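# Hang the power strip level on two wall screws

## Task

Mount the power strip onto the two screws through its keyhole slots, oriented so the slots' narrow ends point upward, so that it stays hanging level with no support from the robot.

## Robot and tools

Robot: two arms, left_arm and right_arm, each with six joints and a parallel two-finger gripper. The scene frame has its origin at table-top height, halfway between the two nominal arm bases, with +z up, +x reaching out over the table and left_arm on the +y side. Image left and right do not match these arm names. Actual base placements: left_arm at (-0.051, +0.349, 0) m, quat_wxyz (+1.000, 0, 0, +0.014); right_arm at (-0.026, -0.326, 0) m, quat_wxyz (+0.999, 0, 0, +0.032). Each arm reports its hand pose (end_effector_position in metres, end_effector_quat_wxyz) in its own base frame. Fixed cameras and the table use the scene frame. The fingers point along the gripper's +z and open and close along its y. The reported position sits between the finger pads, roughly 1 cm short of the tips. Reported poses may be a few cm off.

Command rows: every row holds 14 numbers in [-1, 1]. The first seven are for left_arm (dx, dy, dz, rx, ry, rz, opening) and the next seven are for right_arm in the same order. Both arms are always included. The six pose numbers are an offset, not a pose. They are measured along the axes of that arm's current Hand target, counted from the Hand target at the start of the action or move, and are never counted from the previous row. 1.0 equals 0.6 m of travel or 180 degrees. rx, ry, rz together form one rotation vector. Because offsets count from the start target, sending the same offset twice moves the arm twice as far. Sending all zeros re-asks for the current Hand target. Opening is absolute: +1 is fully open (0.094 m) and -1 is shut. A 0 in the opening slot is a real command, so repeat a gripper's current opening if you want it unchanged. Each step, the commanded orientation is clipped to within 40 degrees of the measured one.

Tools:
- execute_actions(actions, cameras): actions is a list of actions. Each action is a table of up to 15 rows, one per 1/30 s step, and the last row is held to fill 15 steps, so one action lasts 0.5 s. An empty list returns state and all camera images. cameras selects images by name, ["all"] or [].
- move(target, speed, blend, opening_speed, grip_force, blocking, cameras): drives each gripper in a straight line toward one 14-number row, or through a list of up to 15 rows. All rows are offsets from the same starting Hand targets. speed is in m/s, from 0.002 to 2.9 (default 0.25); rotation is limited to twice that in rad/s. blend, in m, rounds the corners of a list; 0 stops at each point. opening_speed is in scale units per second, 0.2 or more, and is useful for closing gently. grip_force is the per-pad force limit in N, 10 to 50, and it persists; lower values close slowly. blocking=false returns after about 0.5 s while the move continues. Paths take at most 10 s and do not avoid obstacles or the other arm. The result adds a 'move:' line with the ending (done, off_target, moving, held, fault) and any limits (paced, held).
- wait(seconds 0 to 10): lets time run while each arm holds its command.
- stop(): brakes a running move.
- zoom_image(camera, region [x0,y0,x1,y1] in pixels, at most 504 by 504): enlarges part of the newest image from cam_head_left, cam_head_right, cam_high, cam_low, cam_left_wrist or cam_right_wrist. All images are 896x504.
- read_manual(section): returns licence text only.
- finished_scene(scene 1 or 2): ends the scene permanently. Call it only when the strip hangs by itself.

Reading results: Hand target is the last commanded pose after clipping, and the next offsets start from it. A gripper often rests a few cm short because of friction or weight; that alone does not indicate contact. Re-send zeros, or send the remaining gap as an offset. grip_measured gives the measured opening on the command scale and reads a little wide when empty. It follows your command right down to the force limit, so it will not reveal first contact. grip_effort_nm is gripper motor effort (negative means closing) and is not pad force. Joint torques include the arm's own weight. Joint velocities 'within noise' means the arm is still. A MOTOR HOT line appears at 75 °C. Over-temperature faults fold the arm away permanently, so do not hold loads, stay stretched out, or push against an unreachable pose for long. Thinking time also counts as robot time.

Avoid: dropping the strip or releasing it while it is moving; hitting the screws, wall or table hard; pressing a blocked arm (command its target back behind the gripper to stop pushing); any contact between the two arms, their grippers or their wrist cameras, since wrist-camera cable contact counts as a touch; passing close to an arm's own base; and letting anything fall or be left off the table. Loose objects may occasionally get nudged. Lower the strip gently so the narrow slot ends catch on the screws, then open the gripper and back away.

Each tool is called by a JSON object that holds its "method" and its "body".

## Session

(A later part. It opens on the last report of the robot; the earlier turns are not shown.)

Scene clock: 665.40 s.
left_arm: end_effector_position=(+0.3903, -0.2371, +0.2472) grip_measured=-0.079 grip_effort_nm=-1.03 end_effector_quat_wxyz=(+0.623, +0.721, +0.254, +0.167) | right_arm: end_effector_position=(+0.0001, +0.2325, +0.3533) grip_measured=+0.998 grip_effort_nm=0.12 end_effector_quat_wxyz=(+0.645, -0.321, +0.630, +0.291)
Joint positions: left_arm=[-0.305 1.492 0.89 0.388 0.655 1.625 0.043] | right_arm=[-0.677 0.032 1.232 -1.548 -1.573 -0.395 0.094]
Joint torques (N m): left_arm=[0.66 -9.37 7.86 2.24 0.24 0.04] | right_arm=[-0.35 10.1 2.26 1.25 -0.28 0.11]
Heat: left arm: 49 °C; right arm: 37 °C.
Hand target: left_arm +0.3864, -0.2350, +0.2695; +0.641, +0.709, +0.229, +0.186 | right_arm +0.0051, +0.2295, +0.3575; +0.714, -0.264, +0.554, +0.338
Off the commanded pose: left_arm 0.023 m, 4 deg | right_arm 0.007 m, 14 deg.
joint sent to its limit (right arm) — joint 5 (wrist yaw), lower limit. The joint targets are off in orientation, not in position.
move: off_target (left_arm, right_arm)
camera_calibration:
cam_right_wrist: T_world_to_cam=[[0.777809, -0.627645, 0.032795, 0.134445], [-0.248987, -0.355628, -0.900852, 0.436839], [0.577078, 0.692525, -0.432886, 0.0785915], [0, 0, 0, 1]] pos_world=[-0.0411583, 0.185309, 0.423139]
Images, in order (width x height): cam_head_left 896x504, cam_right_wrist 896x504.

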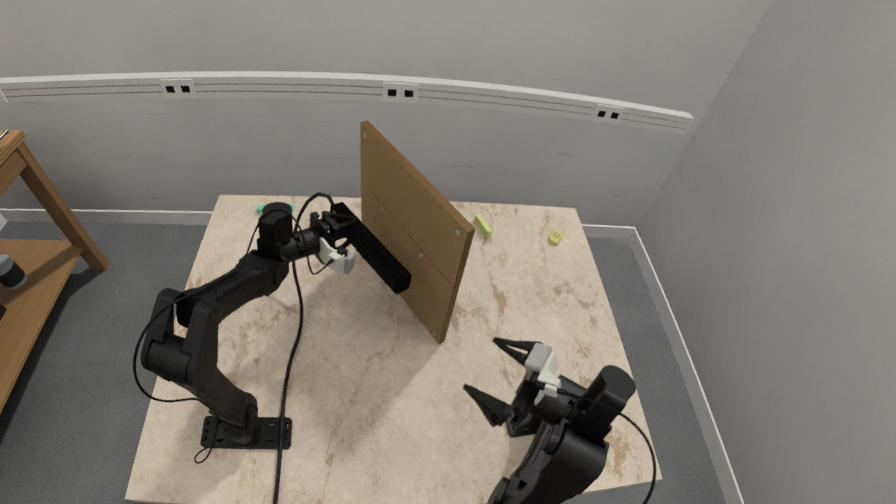

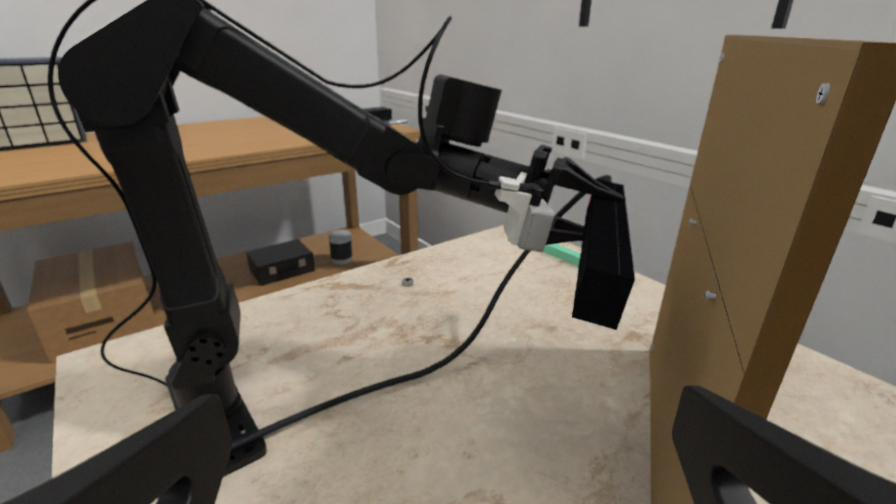

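{"method": "move", "body": {"target": [0,0.03,0,0.01,0,0.034,-0.2,0,0,0,0,0,0,1], "speed": 0.08, "cameras": ["cam_head_left","cam_head_right","cam_right_wrist"]}}

{"method": "zoom_image", "body": {"camera": "cam_head_left", "region": [310, 180, 410, 280]}}

{"method": "zoom_image", "body": {"camera": "cam_head_right", "region": [310, 180, 410, 280]}}

Scene clock: 671.00 s.
left_arm: end_effector_position=(+0.3848, -0.2354, +0.2463) grip_measured=-0.079 grip_effort_nm=-1.03 end_effector_quat_wxyz=(+0.594, +0.750, +0.227, +0.180) | right_arm: end_effector_position=(+0.0001, +0.2325, +0.3533) grip_measured=+0.998 grip_effort_nm=0.12 end_effector_quat_wxyz=(+0.645, -0.321, +0.630, +0.291)
Joint positions: left_arm=[-0.305 1.465 0.931 0.24 0.655 1.754 0.043] | right_arm=[-0.677 0.032 1.232 -1.548 -1.573 -0.395 0.094]
Joint torques (N m): left_arm=[0.29 -9.14 11.77 2.22 0.19 0.06] | right_arm=[-0.43 10.04 2.28 1.24 -0.28 0.08]
Heat: left arm: 51 °C; right arm: 37 °C.
Hand target: left_arm +0.3880, -0.2364, +0.2873; +0.619, +0.730, +0.194, +0.216 | right_arm +0.0051, +0.2295, +0.3575; +0.714, -0.264, +0.554, +0.338
Off the commanded pose: left_arm 0.041 m, 7 deg | right_arm 0.007 m, 14 deg.
joint sent to its limit (right arm) — joint 5 (wrist yaw), lower limit. The joint targets are off in orientation, not in position.
move: off_target (left_arm, right_arm)
camera_calibration:
cam_right_wrist: T_world_to_cam=[[0.777809, -0.627645, 0.032795, 0.134445], [-0.248987, -0.355628, -0.900852, 0.436839], [0.577078, 0.692525, -0.432886, 0.0785915], [0, 0, 0, 1]] pos_world=[-0.0411583, 0.185309, 0.423139]
Images, in order (width x height): cam_head_left 896x504, cam_head_right 896x504, cam_right_wrist 896x504.

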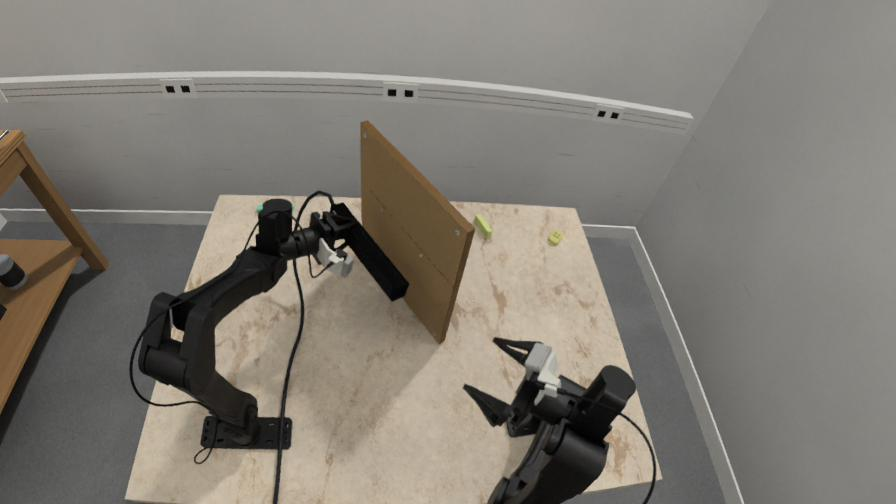

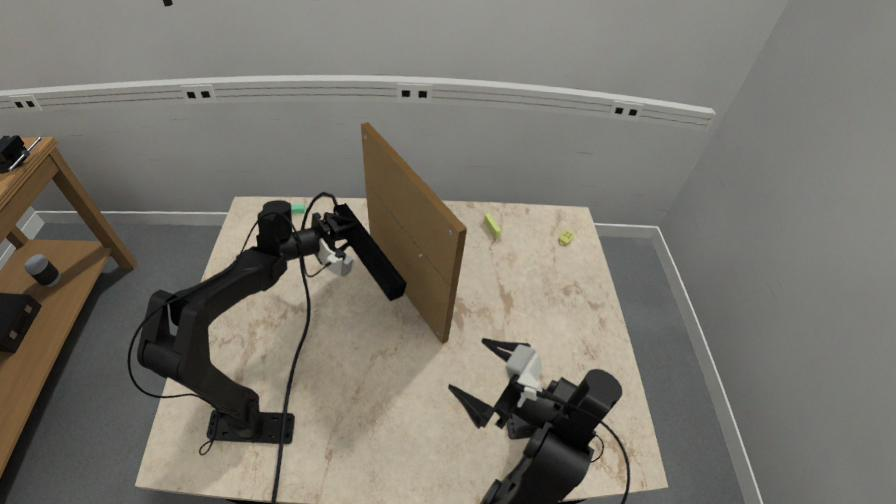

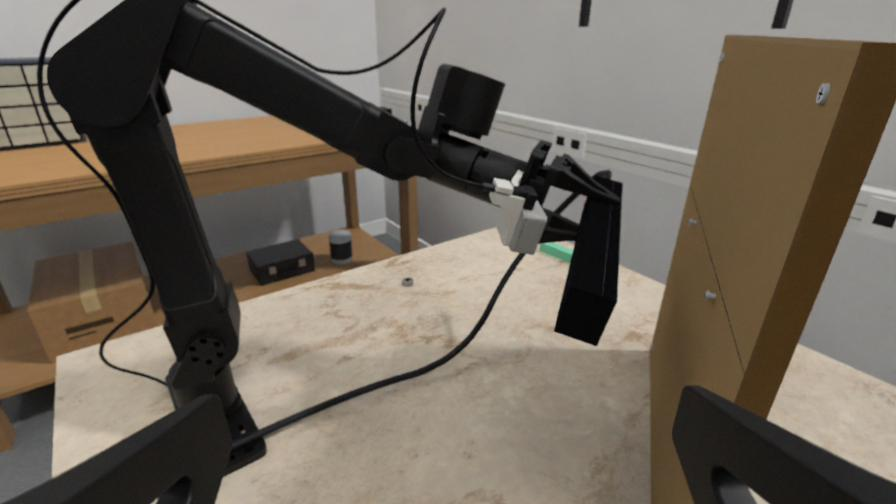

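Scaled by 5.040 from the camera's 896x504 image, which has a finer 1280x720 frame.

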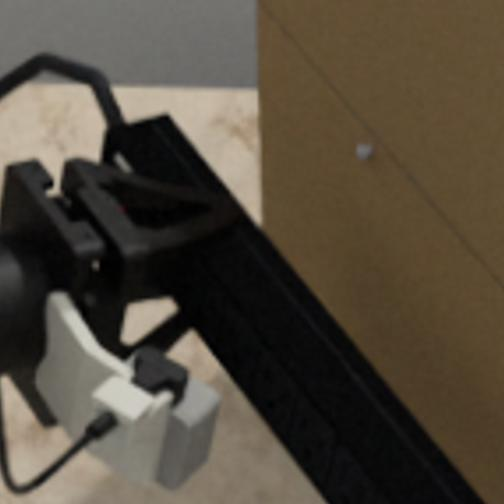

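Scaled by 5.040 from the camera's 896x504 image, which has a finer 1280x720 frame.

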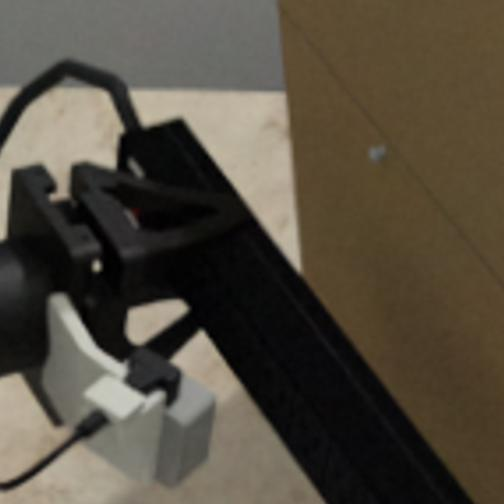

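{"method": "move", "body": {"target": [0,0.03,0.03,-0.07,-0.004,-0.006,-0.2,0,0,0,0,0,0,1], "speed": 0.08, "cameras": ["cam_head_left","cam_head_right","cam_right_wrist"]}}

{"method": "zoom_image", "body": {"camera": "cam_head_left", "region": [330, 190, 430, 290]}}

{"method": "zoom_image", "body": {"camera": "cam_head_right", "region": [330, 190, 430, 290]}}

Scene clock: 676.33 s.
left_arm: end_effector_position=(+0.4007, -0.2504, +0.2888) grip_measured=-0.079 grip_effort_nm=-1.03 end_effector_quat_wxyz=(+0.683, +0.671, +0.195, +0.212) | right_arm: end_effector_position=(+0.0001, +0.2325, +0.3533) grip_measured=+0.998 grip_effort_nm=0.12 end_effector_quat_wxyz=(+0.645, -0.321, +0.630, +0.291)
Joint positions: left_arm=[-0.324 1.553 0.906 0.676 0.663 1.572 0.043] | right_arm=[-0.677 0.032 1.232 -1.548 -1.573 -0.395 0.094]
Joint torques (N m): left_arm=[-0.75 -6.61 7.94 2.51 0.05 -0.04] | right_arm=[-0.31 10.11 2.22 1.24 -0.25 0.1]
Heat: left arm: 52 °C; right arm: 37 °C.
Hand target: left_arm +0.3982, -0.2541, +0.3026; +0.698, +0.657, +0.172, +0.225 | right_arm +0.0051, +0.2295, +0.3575; +0.714, -0.264, +0.554, +0.338
Off the commanded pose: left_arm 0.014 m, 4 deg | right_arm 0.007 m, 14 deg.
joint sent to its limit (right arm) — joint 5 (wrist yaw), lower limit. The joint targets are off in orientation, not in position.
move: off_target (left_arm, right_arm)
camera_calibration:
cam_right_wrist: T_world_to_cam=[[0.777809, -0.627645, 0.032795, 0.134445], [-0.248987, -0.355628, -0.900852, 0.436839], [0.577078, 0.692525, -0.432886, 0.0785915], [0, 0, 0, 1]] pos_world=[-0.0411583, 0.185309, 0.423139]
Images, in order (width x height): cam_head_left 896x504, cam_head_right 896x504, cam_right_wrist 896x504.

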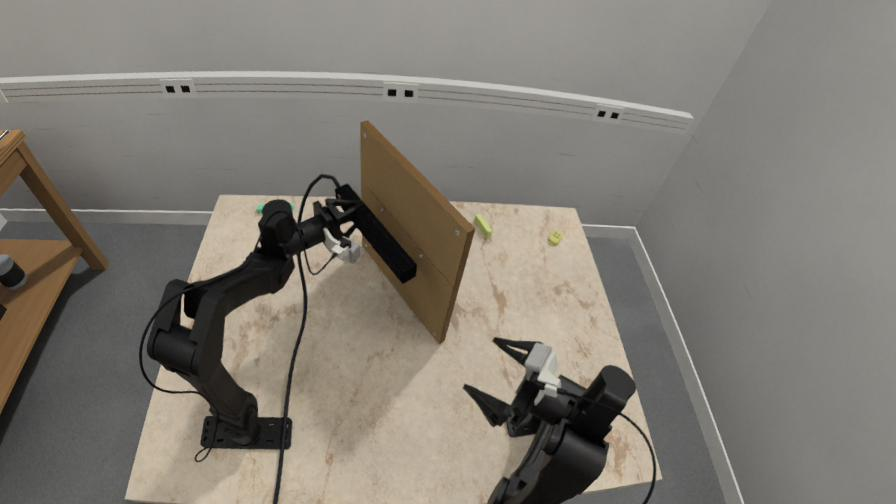

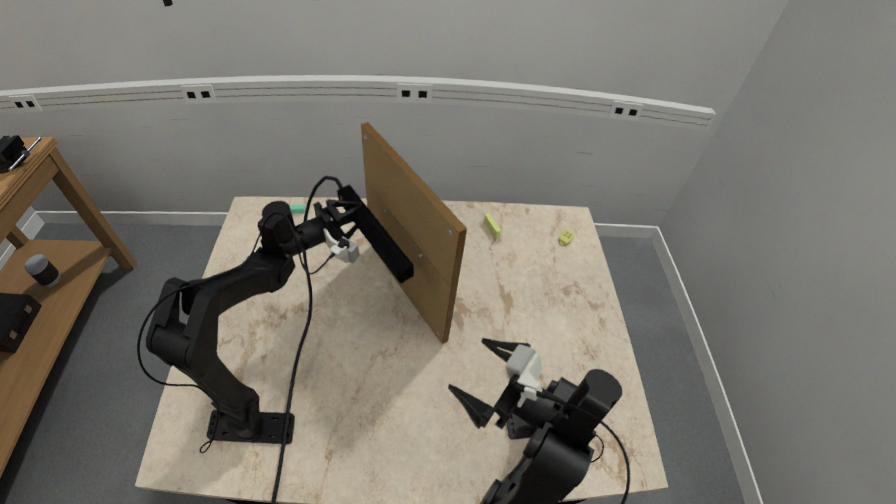

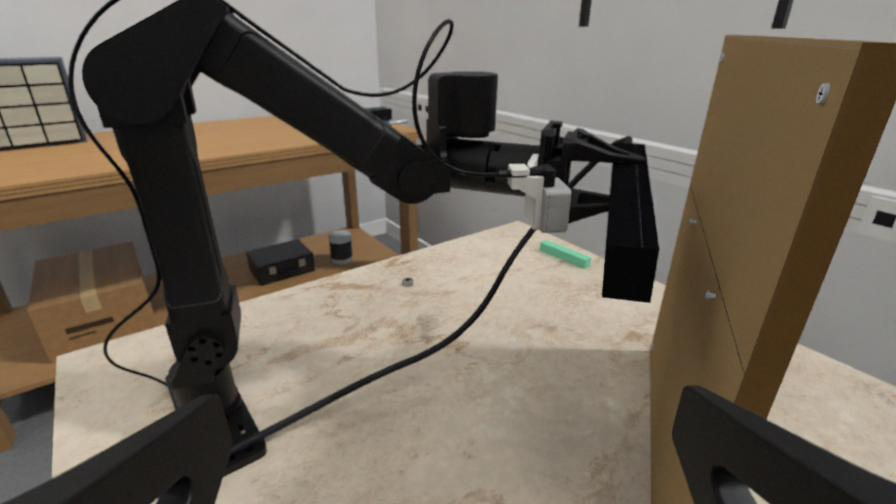

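Scaled by 5.040 from the camera's 896x504 image, which has a finer 1280x720 frame.

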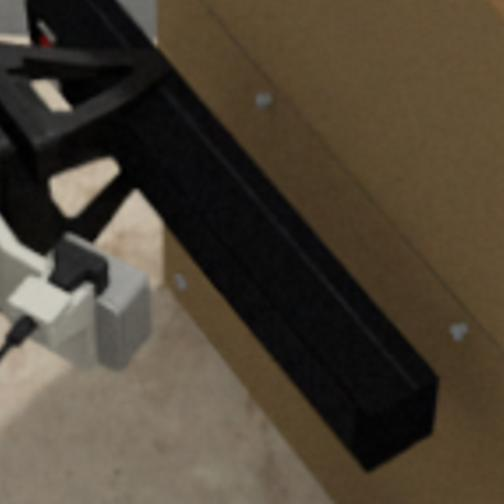

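Scaled by 5.040 from the camera's 896x504 image, which has a finer 1280x720 frame.

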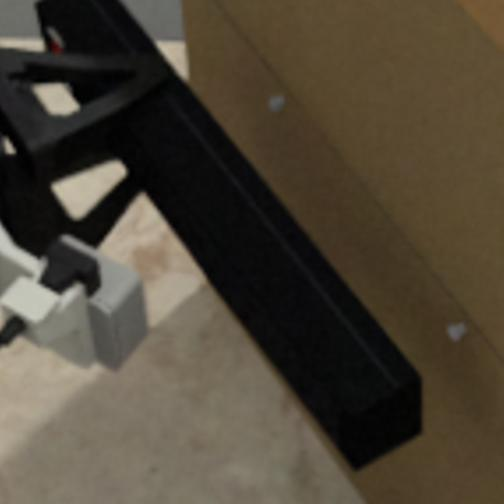

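{"method": "move", "body": {"target": [-0.042,0.0,0.042,0.008,0,0.011,-0.2,0,0,0,0,0,0,1], "speed": 0.07, "cameras": ["cam_head_left","cam_head_right","cam_right_wrist"]}}

{"method": "zoom_image", "body": {"camera": "cam_head_left", "region": [340, 180, 440, 280]}}

{"method": "zoom_image", "body": {"camera": "cam_head_right", "region": [340, 180, 440, 280]}}

{"method": "zoom_image", "body": {"camera": "cam_right_wrist", "region": [580, 110, 780, 370]}}

Scene clock: 683.70 s.
left_arm: end_effector_position=(+0.3870, -0.2852, +0.2763) grip_measured=-0.079 grip_effort_nm=-1.03 end_effector_quat_wxyz=(+0.668, +0.688, +0.188, +0.212) | right_arm: end_effector_position=(+0.0001, +0.2325, +0.3533) grip_measured=+0.998 grip_effort_nm=0.12 end_effector_quat_wxyz=(+0.645, -0.321, +0.630, +0.291)
Joint positions: left_arm=[-0.436 1.561 0.906 0.633 0.561 1.623 0.043] | right_arm=[-0.677 0.032 1.232 -1.548 -1.573 -0.395 0.094]
Joint torques (N m): left_arm=[-0.39 -6.91 11.08 2.36 -0.04 0.04] | right_arm=[-0.4 10.25 2.41 1.22 -0.25 0.09]
Heat: left arm: 54 °C; right arm: 37 °C.
Hand target: left_arm +0.3906, -0.2887, +0.3032; +0.686, +0.669, +0.163, +0.235 | right_arm +0.0051, +0.2295, +0.3575; +0.714, -0.264, +0.554, +0.338
Off the commanded pose: left_arm 0.027 m, 5 deg | right_arm 0.007 m, 14 deg.
joint sent to its limit (right arm) — joint 5 (wrist yaw), lower limit. The joint targets are off in orientation, not in position.
move: off_target (left_arm, right_arm)
camera_calibration:
cam_right_wrist: T_world_to_cam=[[0.777809, -0.627645, 0.032795, 0.134445], [-0.248987, -0.355628, -0.900852, 0.436839], [0.577078, 0.692525, -0.432886, 0.0785915], [0, 0, 0, 1]] pos_world=[-0.0411583, 0.185309, 0.423139]
Images, in order (width x height): cam_head_left 896x504, cam_head_right 896x504, cam_right_wrist 896x504.

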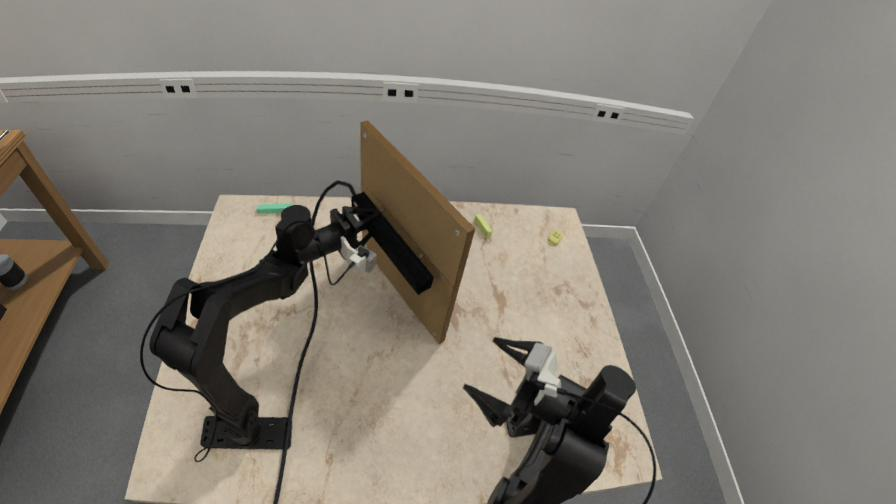

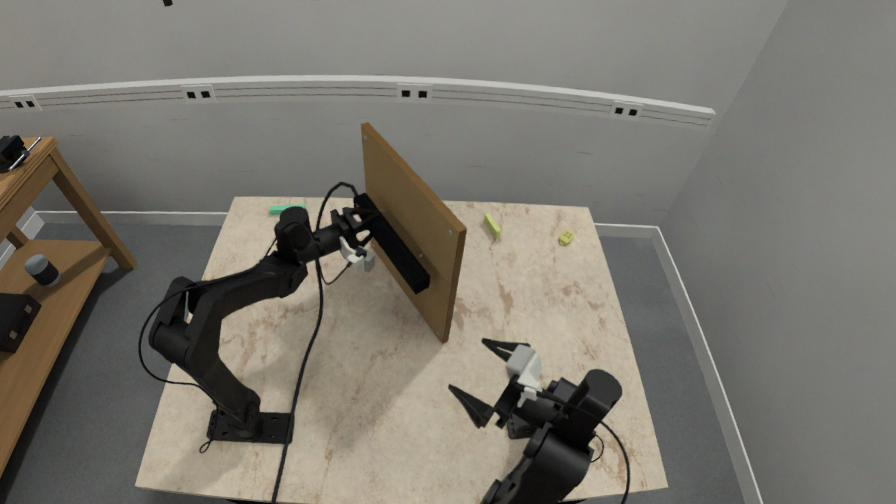

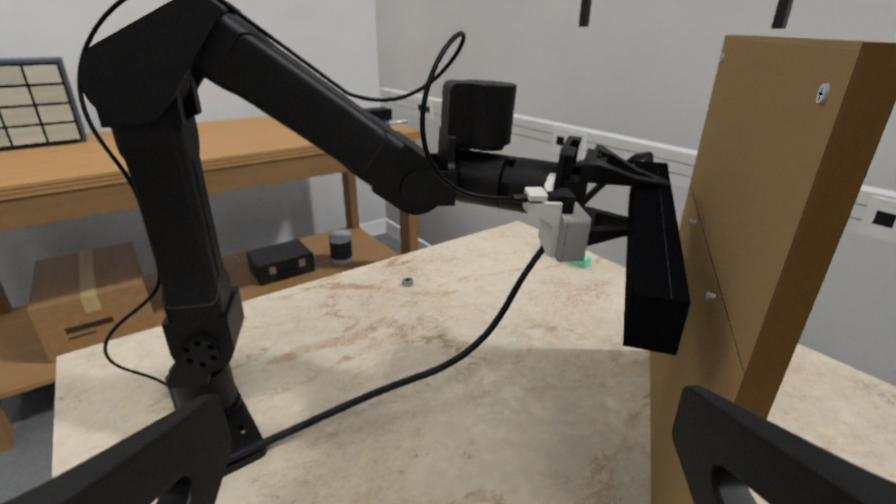

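Scaled by 5.040 from the camera's 896x504 image, which has a finer 1280x720 frame.

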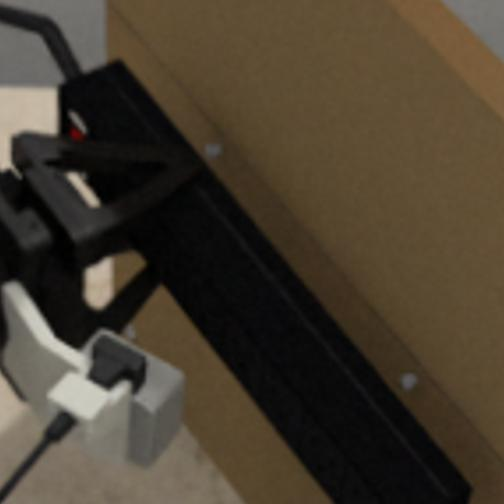

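Scaled by 5.040 from the camera's 896x504 image, which has a finer 1280x720 frame.

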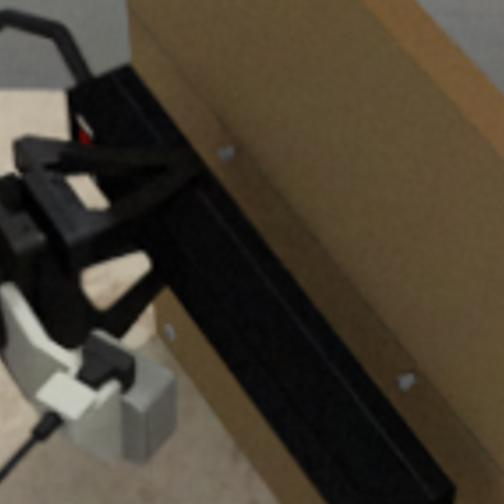

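Scaled by 1.938 from the camera's 896x504 image, which has a finer 1280x720 frame.

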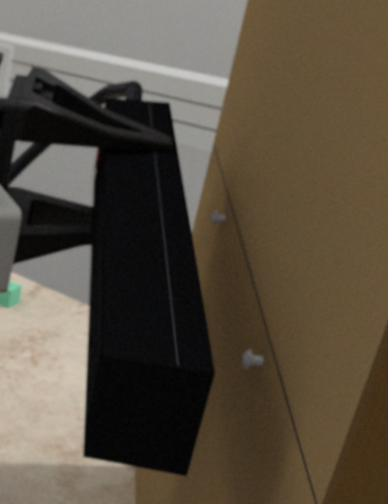

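{"method": "move", "body": {"target": [[0.008,0.022,0.0,0,-0.008,-0.014,-0.2,0,0,0,0,0,0,1],[0.008,0.022,0.016,0,-0.008,-0.014,-0.2,0,0,0,0,0,0,1]], "speed": 0.06, "cameras": ["cam_head_left","cam_head_right","cam_right_wrist"]}}

{"method": "zoom_image", "body": {"camera": "cam_head_left", "region": [340, 180, 440, 280]}}

{"method": "zoom_image", "body": {"camera": "cam_head_right", "region": [340, 180, 440, 280]}}

{"method": "zoom_image", "body": {"camera": "cam_right_wrist", "region": [580, 110, 780, 370]}}

Scene clock: 693.93 s.
left_arm: end_effector_position=(+0.3950, -0.2882, +0.2858) grip_measured=-0.079 grip_effort_nm=-1.03 end_effector_quat_wxyz=(+0.671, +0.689, +0.196, +0.190) | right_arm: end_effector_position=(+0.0001, +0.2325, +0.3533) grip_measured=+0.998 grip_effort_nm=0.12 end_effector_quat_wxyz=(+0.645, -0.321, +0.630, +0.291)
Joint positions: left_arm=[-0.425 1.582 0.979 0.57 0.592 1.588 0.043] | right_arm=[-0.677 0.032 1.232 -1.548 -1.573 -0.395 0.094]
Joint torques (N m): left_arm=[-0.84 -7.1 12.12 2.38 -0.02 -0.03] | right_arm=[-0.46 10.18 2.29 1.25 -0.22 0.12]
Heat: left arm: 56 °C; right arm: 37 °C.
Hand target: left_arm +0.3985, -0.2943, +0.3171; +0.693, +0.668, +0.169, +0.212 | right_arm +0.0051, +0.2295, +0.3575; +0.714, -0.264, +0.554, +0.338
Off the commanded pose: left_arm 0.032 m, 5 deg | right_arm 0.007 m, 14 deg.
joint sent to its limit (right arm) — joint 5 (wrist yaw), lower limit. The joint targets are off in orientation, not in position.
move: off_target (left_arm, right_arm)
camera_calibration:
cam_right_wrist: T_world_to_cam=[[0.777809, -0.627645, 0.032795, 0.134445], [-0.248987, -0.355628, -0.900852, 0.436839], [0.577078, 0.692525, -0.432886, 0.0785915], [0, 0, 0, 1]] pos_world=[-0.0411583, 0.185309, 0.423139]
Images, in order (width x height): cam_head_left 896x504, cam_head_right 896x504, cam_right_wrist 896x504.

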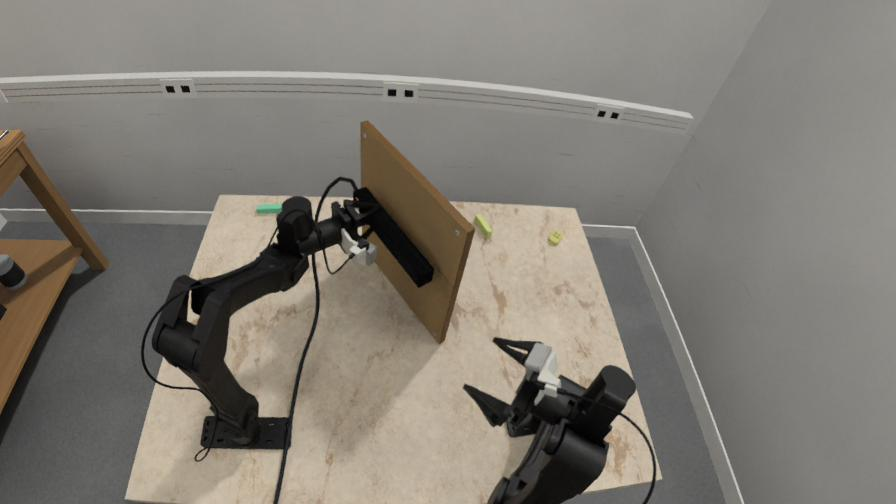

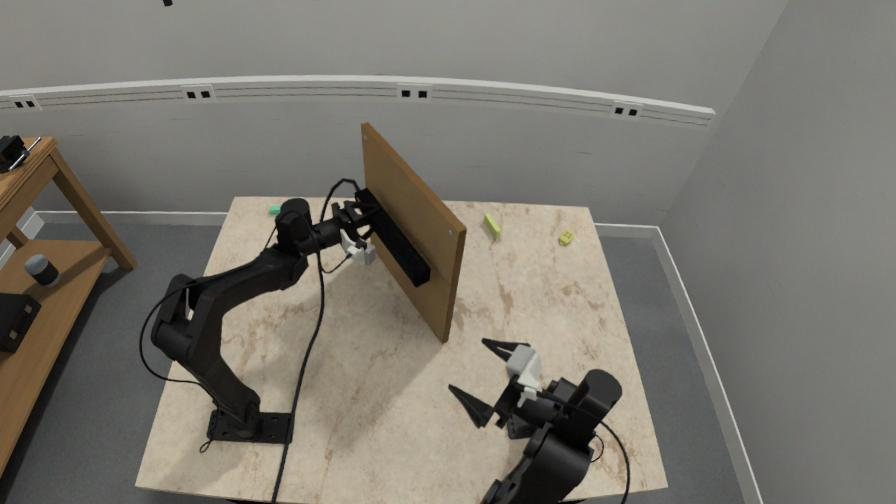

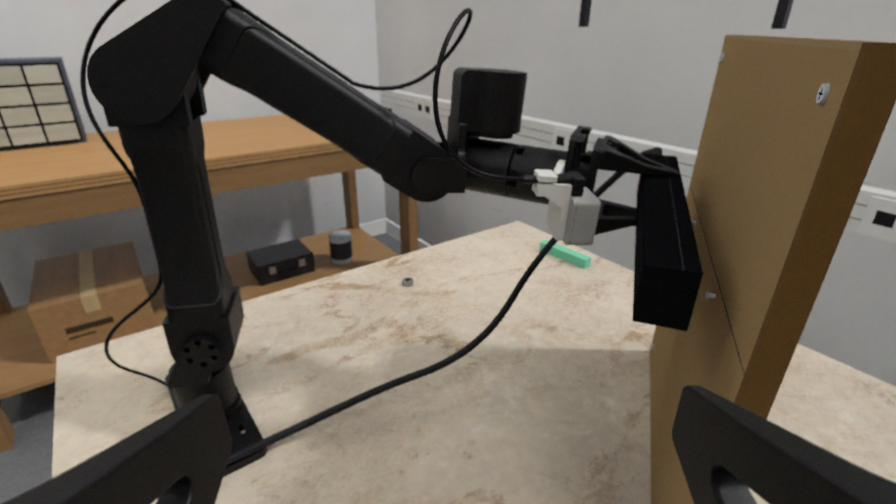

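Scaled by 5.040 from the camera's 896x504 image, which has a finer 1280x720 frame.

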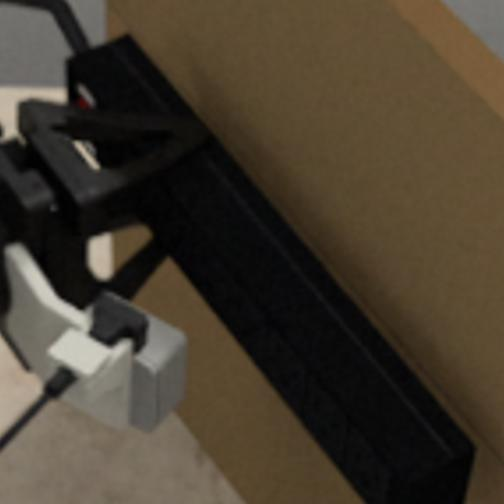

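Scaled by 5.040 from the camera's 896x504 image, which has a finer 1280x720 frame.

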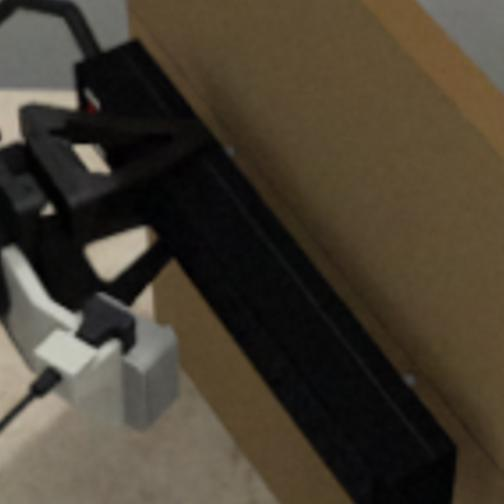

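Scaled by 1.938 from the camera's 896x504 image, which has a finer 1280x720 frame.

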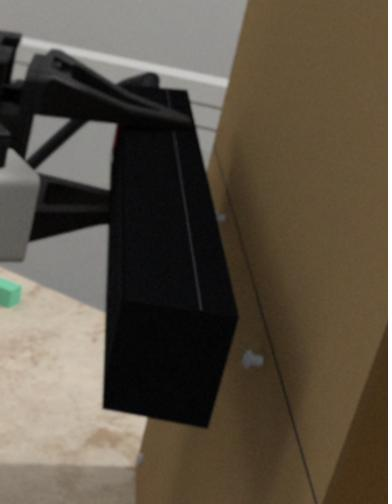

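{"method": "move", "body": {"target": [[0.0,0.003,0.012,0,-0.0,-0.004,-0.2,0,0,0,0,0,0,1],[0.0,0.003,0.03,0,-0.0,-0.004,-0.2,0,0,0,0,0,0,1]], "speed": 0.04, "cameras": ["cam_head_left","cam_head_right","cam_right_wrist"]}}

{"method": "zoom_image", "body": {"camera": "cam_head_left", "region": [340, 180, 440, 280]}}

{"method": "zoom_image", "body": {"camera": "cam_right_wrist", "region": [580, 110, 780, 370]}}

Scene clock: 700.57 s.
left_arm: end_effector_position=(+0.4032, -0.3044, +0.2871) grip_measured=-0.079 grip_effort_nm=-1.03 end_effector_quat_wxyz=(+0.671, +0.690, +0.200, +0.184) | right_arm: end_effector_position=(+0.0001, +0.2325, +0.3533) grip_measured=+0.998 grip_effort_nm=0.12 end_effector_quat_wxyz=(+0.645, -0.321, +0.630, +0.291)
Joint positions: left_arm=[-0.457 1.634 1.043 0.553 0.564 1.576 0.043] | right_arm=[-0.677 0.032 1.232 -1.548 -1.573 -0.395 0.094]
Joint torques (N m): left_arm=[-0.54 -7.62 12.26 2.4 -0.02 -0.01] | right_arm=[-0.42 10.13 2.18 1.25 -0.26 0.08]
Heat: left arm: 56 °C; right arm: 36 °C.
Hand target: left_arm +0.4076, -0.3096, +0.3199; +0.694, +0.667, +0.173, +0.207 | right_arm +0.0051, +0.2295, +0.3575; +0.714, -0.264, +0.554, +0.338
Off the commanded pose: left_arm 0.033 m, 6 deg | right_arm 0.007 m, 14 deg.
joint sent to its limit (right arm) — joint 5 (wrist yaw), lower limit. The joint targets are off in orientation, not in position.
move: off_target (left_arm, right_arm)
camera_calibration:
cam_right_wrist: T_world_to_cam=[[0.777809, -0.627645, 0.032795, 0.134445], [-0.248987, -0.355628, -0.900852, 0.436839], [0.577078, 0.692525, -0.432886, 0.0785915], [0, 0, 0, 1]] pos_world=[-0.0411583, 0.185309, 0.423139]
Images, in order (width x height): cam_head_left 896x504, cam_head_right 896x504, cam_right_wrist 896x504.

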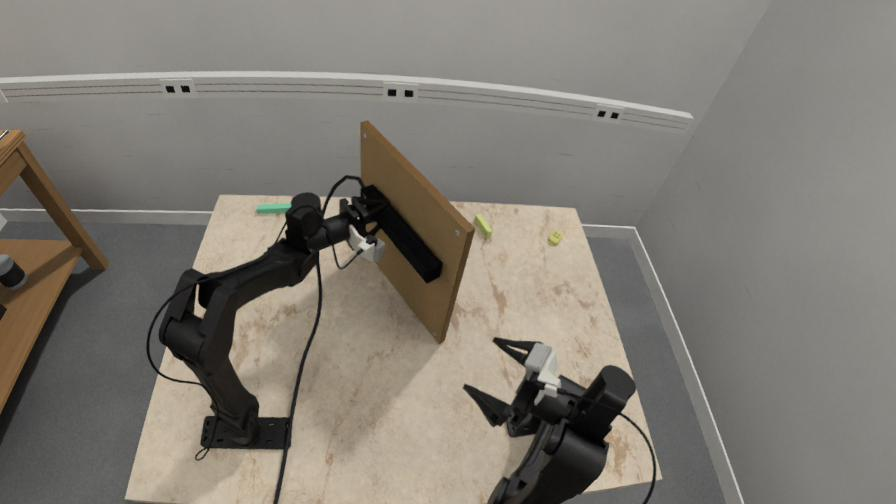

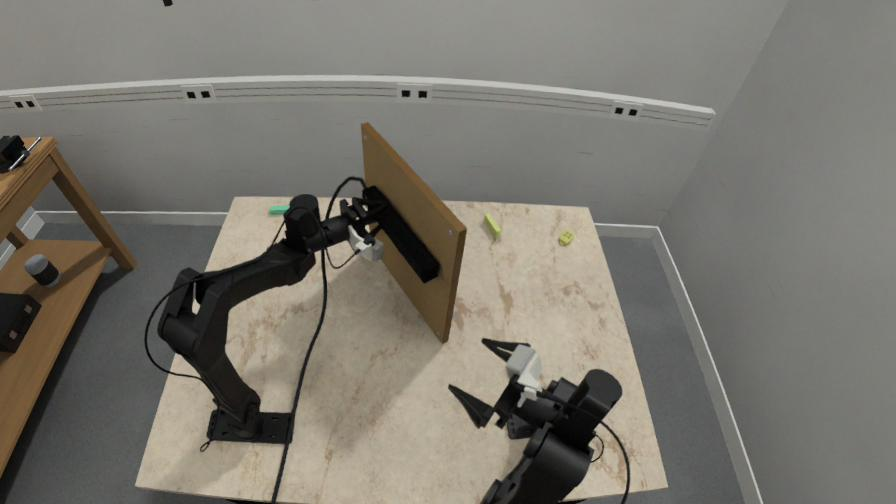

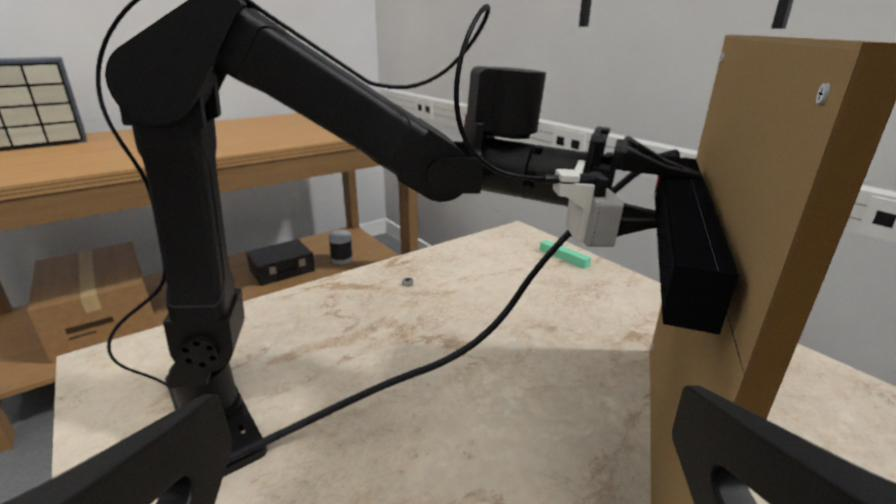

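Scaled by 5.040 from the camera's 896x504 image, which has a finer 1280x720 frame.

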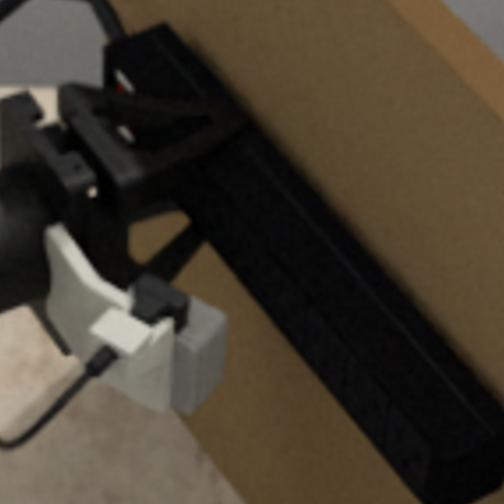

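Scaled by 1.938 from the camera's 896x504 image, which has a finer 1280x720 frame.

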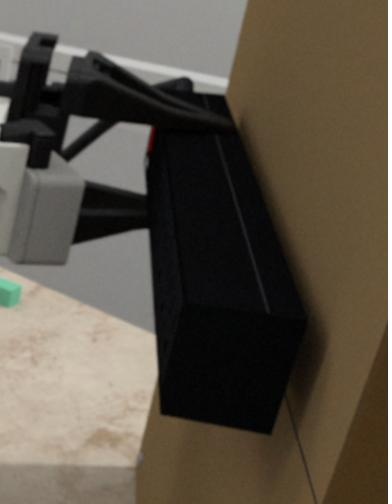

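{"method": "move", "body": {"target": [[0.0,0.0,-0.045,0,0,0,-0.2,0,0,0,0,0,0,1],[0.017,-0.028,-0.045,0,0,0.004,-0.2,0,0,0,0,0,0,1],[0.017,-0.028,-0.015,0,0,0.004,-0.2,0,0,0,0,0,0,1]], "speed": 0.05, "cameras": ["cam_head_left","cam_head_right","cam_right_wrist"]}}

{"method": "zoom_image", "body": {"camera": "cam_head_left", "region": [340, 180, 440, 280]}}

{"method": "zoom_image", "body": {"camera": "cam_right_wrist", "region": [580, 110, 780, 370]}}

Scene clock: 709.23 s.
left_arm: end_effector_position=(+0.4069, -0.2916, +0.2653) grip_measured=-0.079 grip_effort_nm=-1.03 end_effector_quat_wxyz=(+0.666, +0.694, +0.205, +0.179) | right_arm: end_effector_position=(+0.0001, +0.2325, +0.3533) grip_measured=+0.998 grip_effort_nm=0.12 end_effector_quat_wxyz=(+0.645, -0.321, +0.630, +0.291)
Joint positions: left_arm=[-0.419 1.653 0.989 0.606 0.602 1.58 0.043] | right_arm=[-0.677 0.032 1.232 -1.548 -1.573 -0.395 0.094]
Joint torques (N m): left_arm=[-0.53 -7.91 12.16 2.56 0 0.05] | right_arm=[-0.38 10.02 2.17 1.28 -0.27 0.07]
Heat: left arm: 56 °C; right arm: 36 °C.
Hand target: left_arm +0.4125, -0.2972, +0.3030; +0.693, +0.668, +0.169, +0.212 | right_arm +0.0051, +0.2295, +0.3575; +0.714, -0.264, +0.554, +0.338
Off the commanded pose: left_arm 0.039 m, 7 deg | right_arm 0.007 m, 14 deg.
joint sent to its limit (right arm) — joint 5 (wrist yaw), lower limit. The joint targets are off in orientation, not in position.
move: off_target (left_arm, right_arm)
camera_calibration:
cam_right_wrist: T_world_to_cam=[[0.777809, -0.627645, 0.032795, 0.134445], [-0.248987, -0.355628, -0.900852, 0.436839], [0.577078, 0.692525, -0.432886, 0.0785915], [0, 0, 0, 1]] pos_world=[-0.0411583, 0.185309, 0.423139]
Images, in order (width x height): cam_head_left 896x504, cam_head_right 896x504, cam_right_wrist 896x504.

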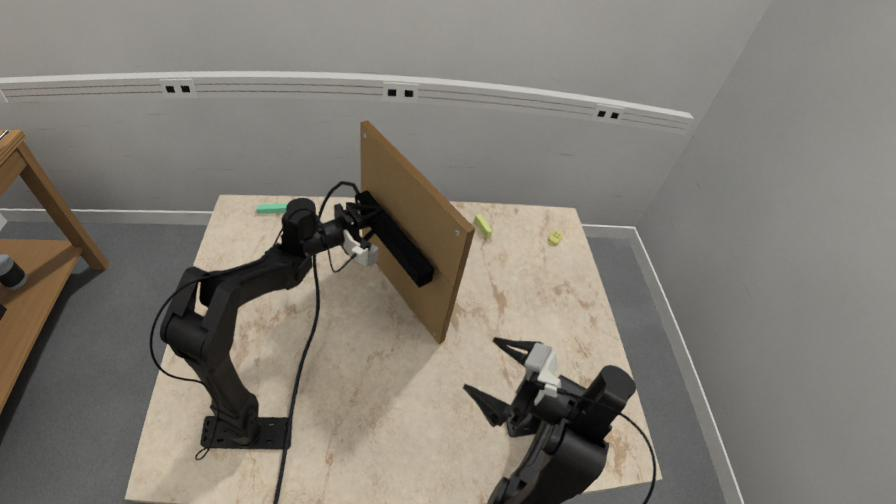

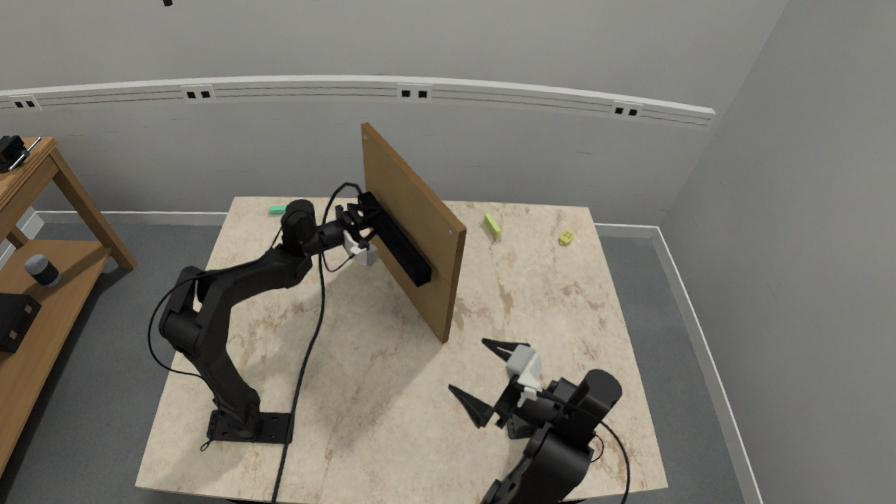

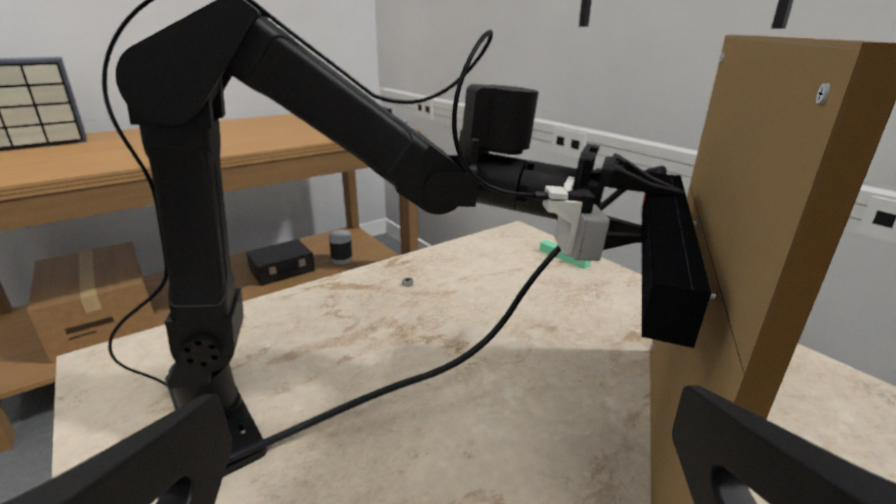

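Scaled by 5.040 from the camera's 896x504 image, which has a finer 1280x720 frame.

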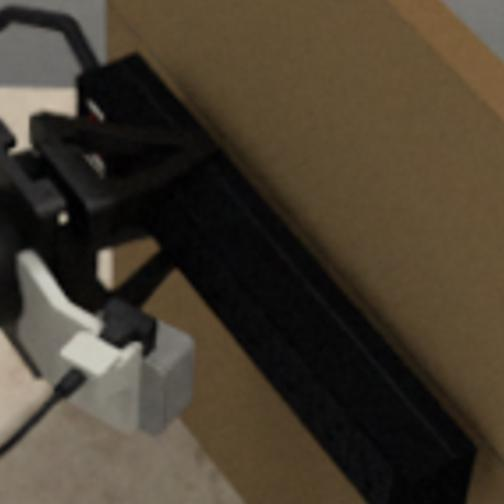

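Scaled by 1.938 from the camera's 896x504 image, which has a finer 1280x720 frame.

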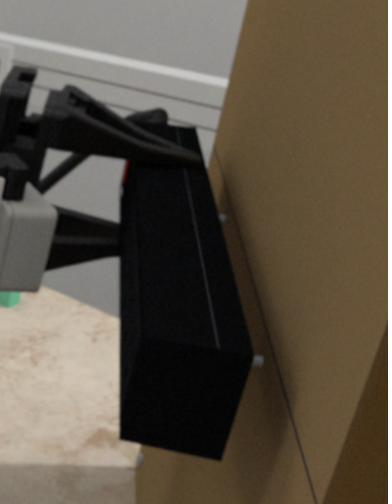

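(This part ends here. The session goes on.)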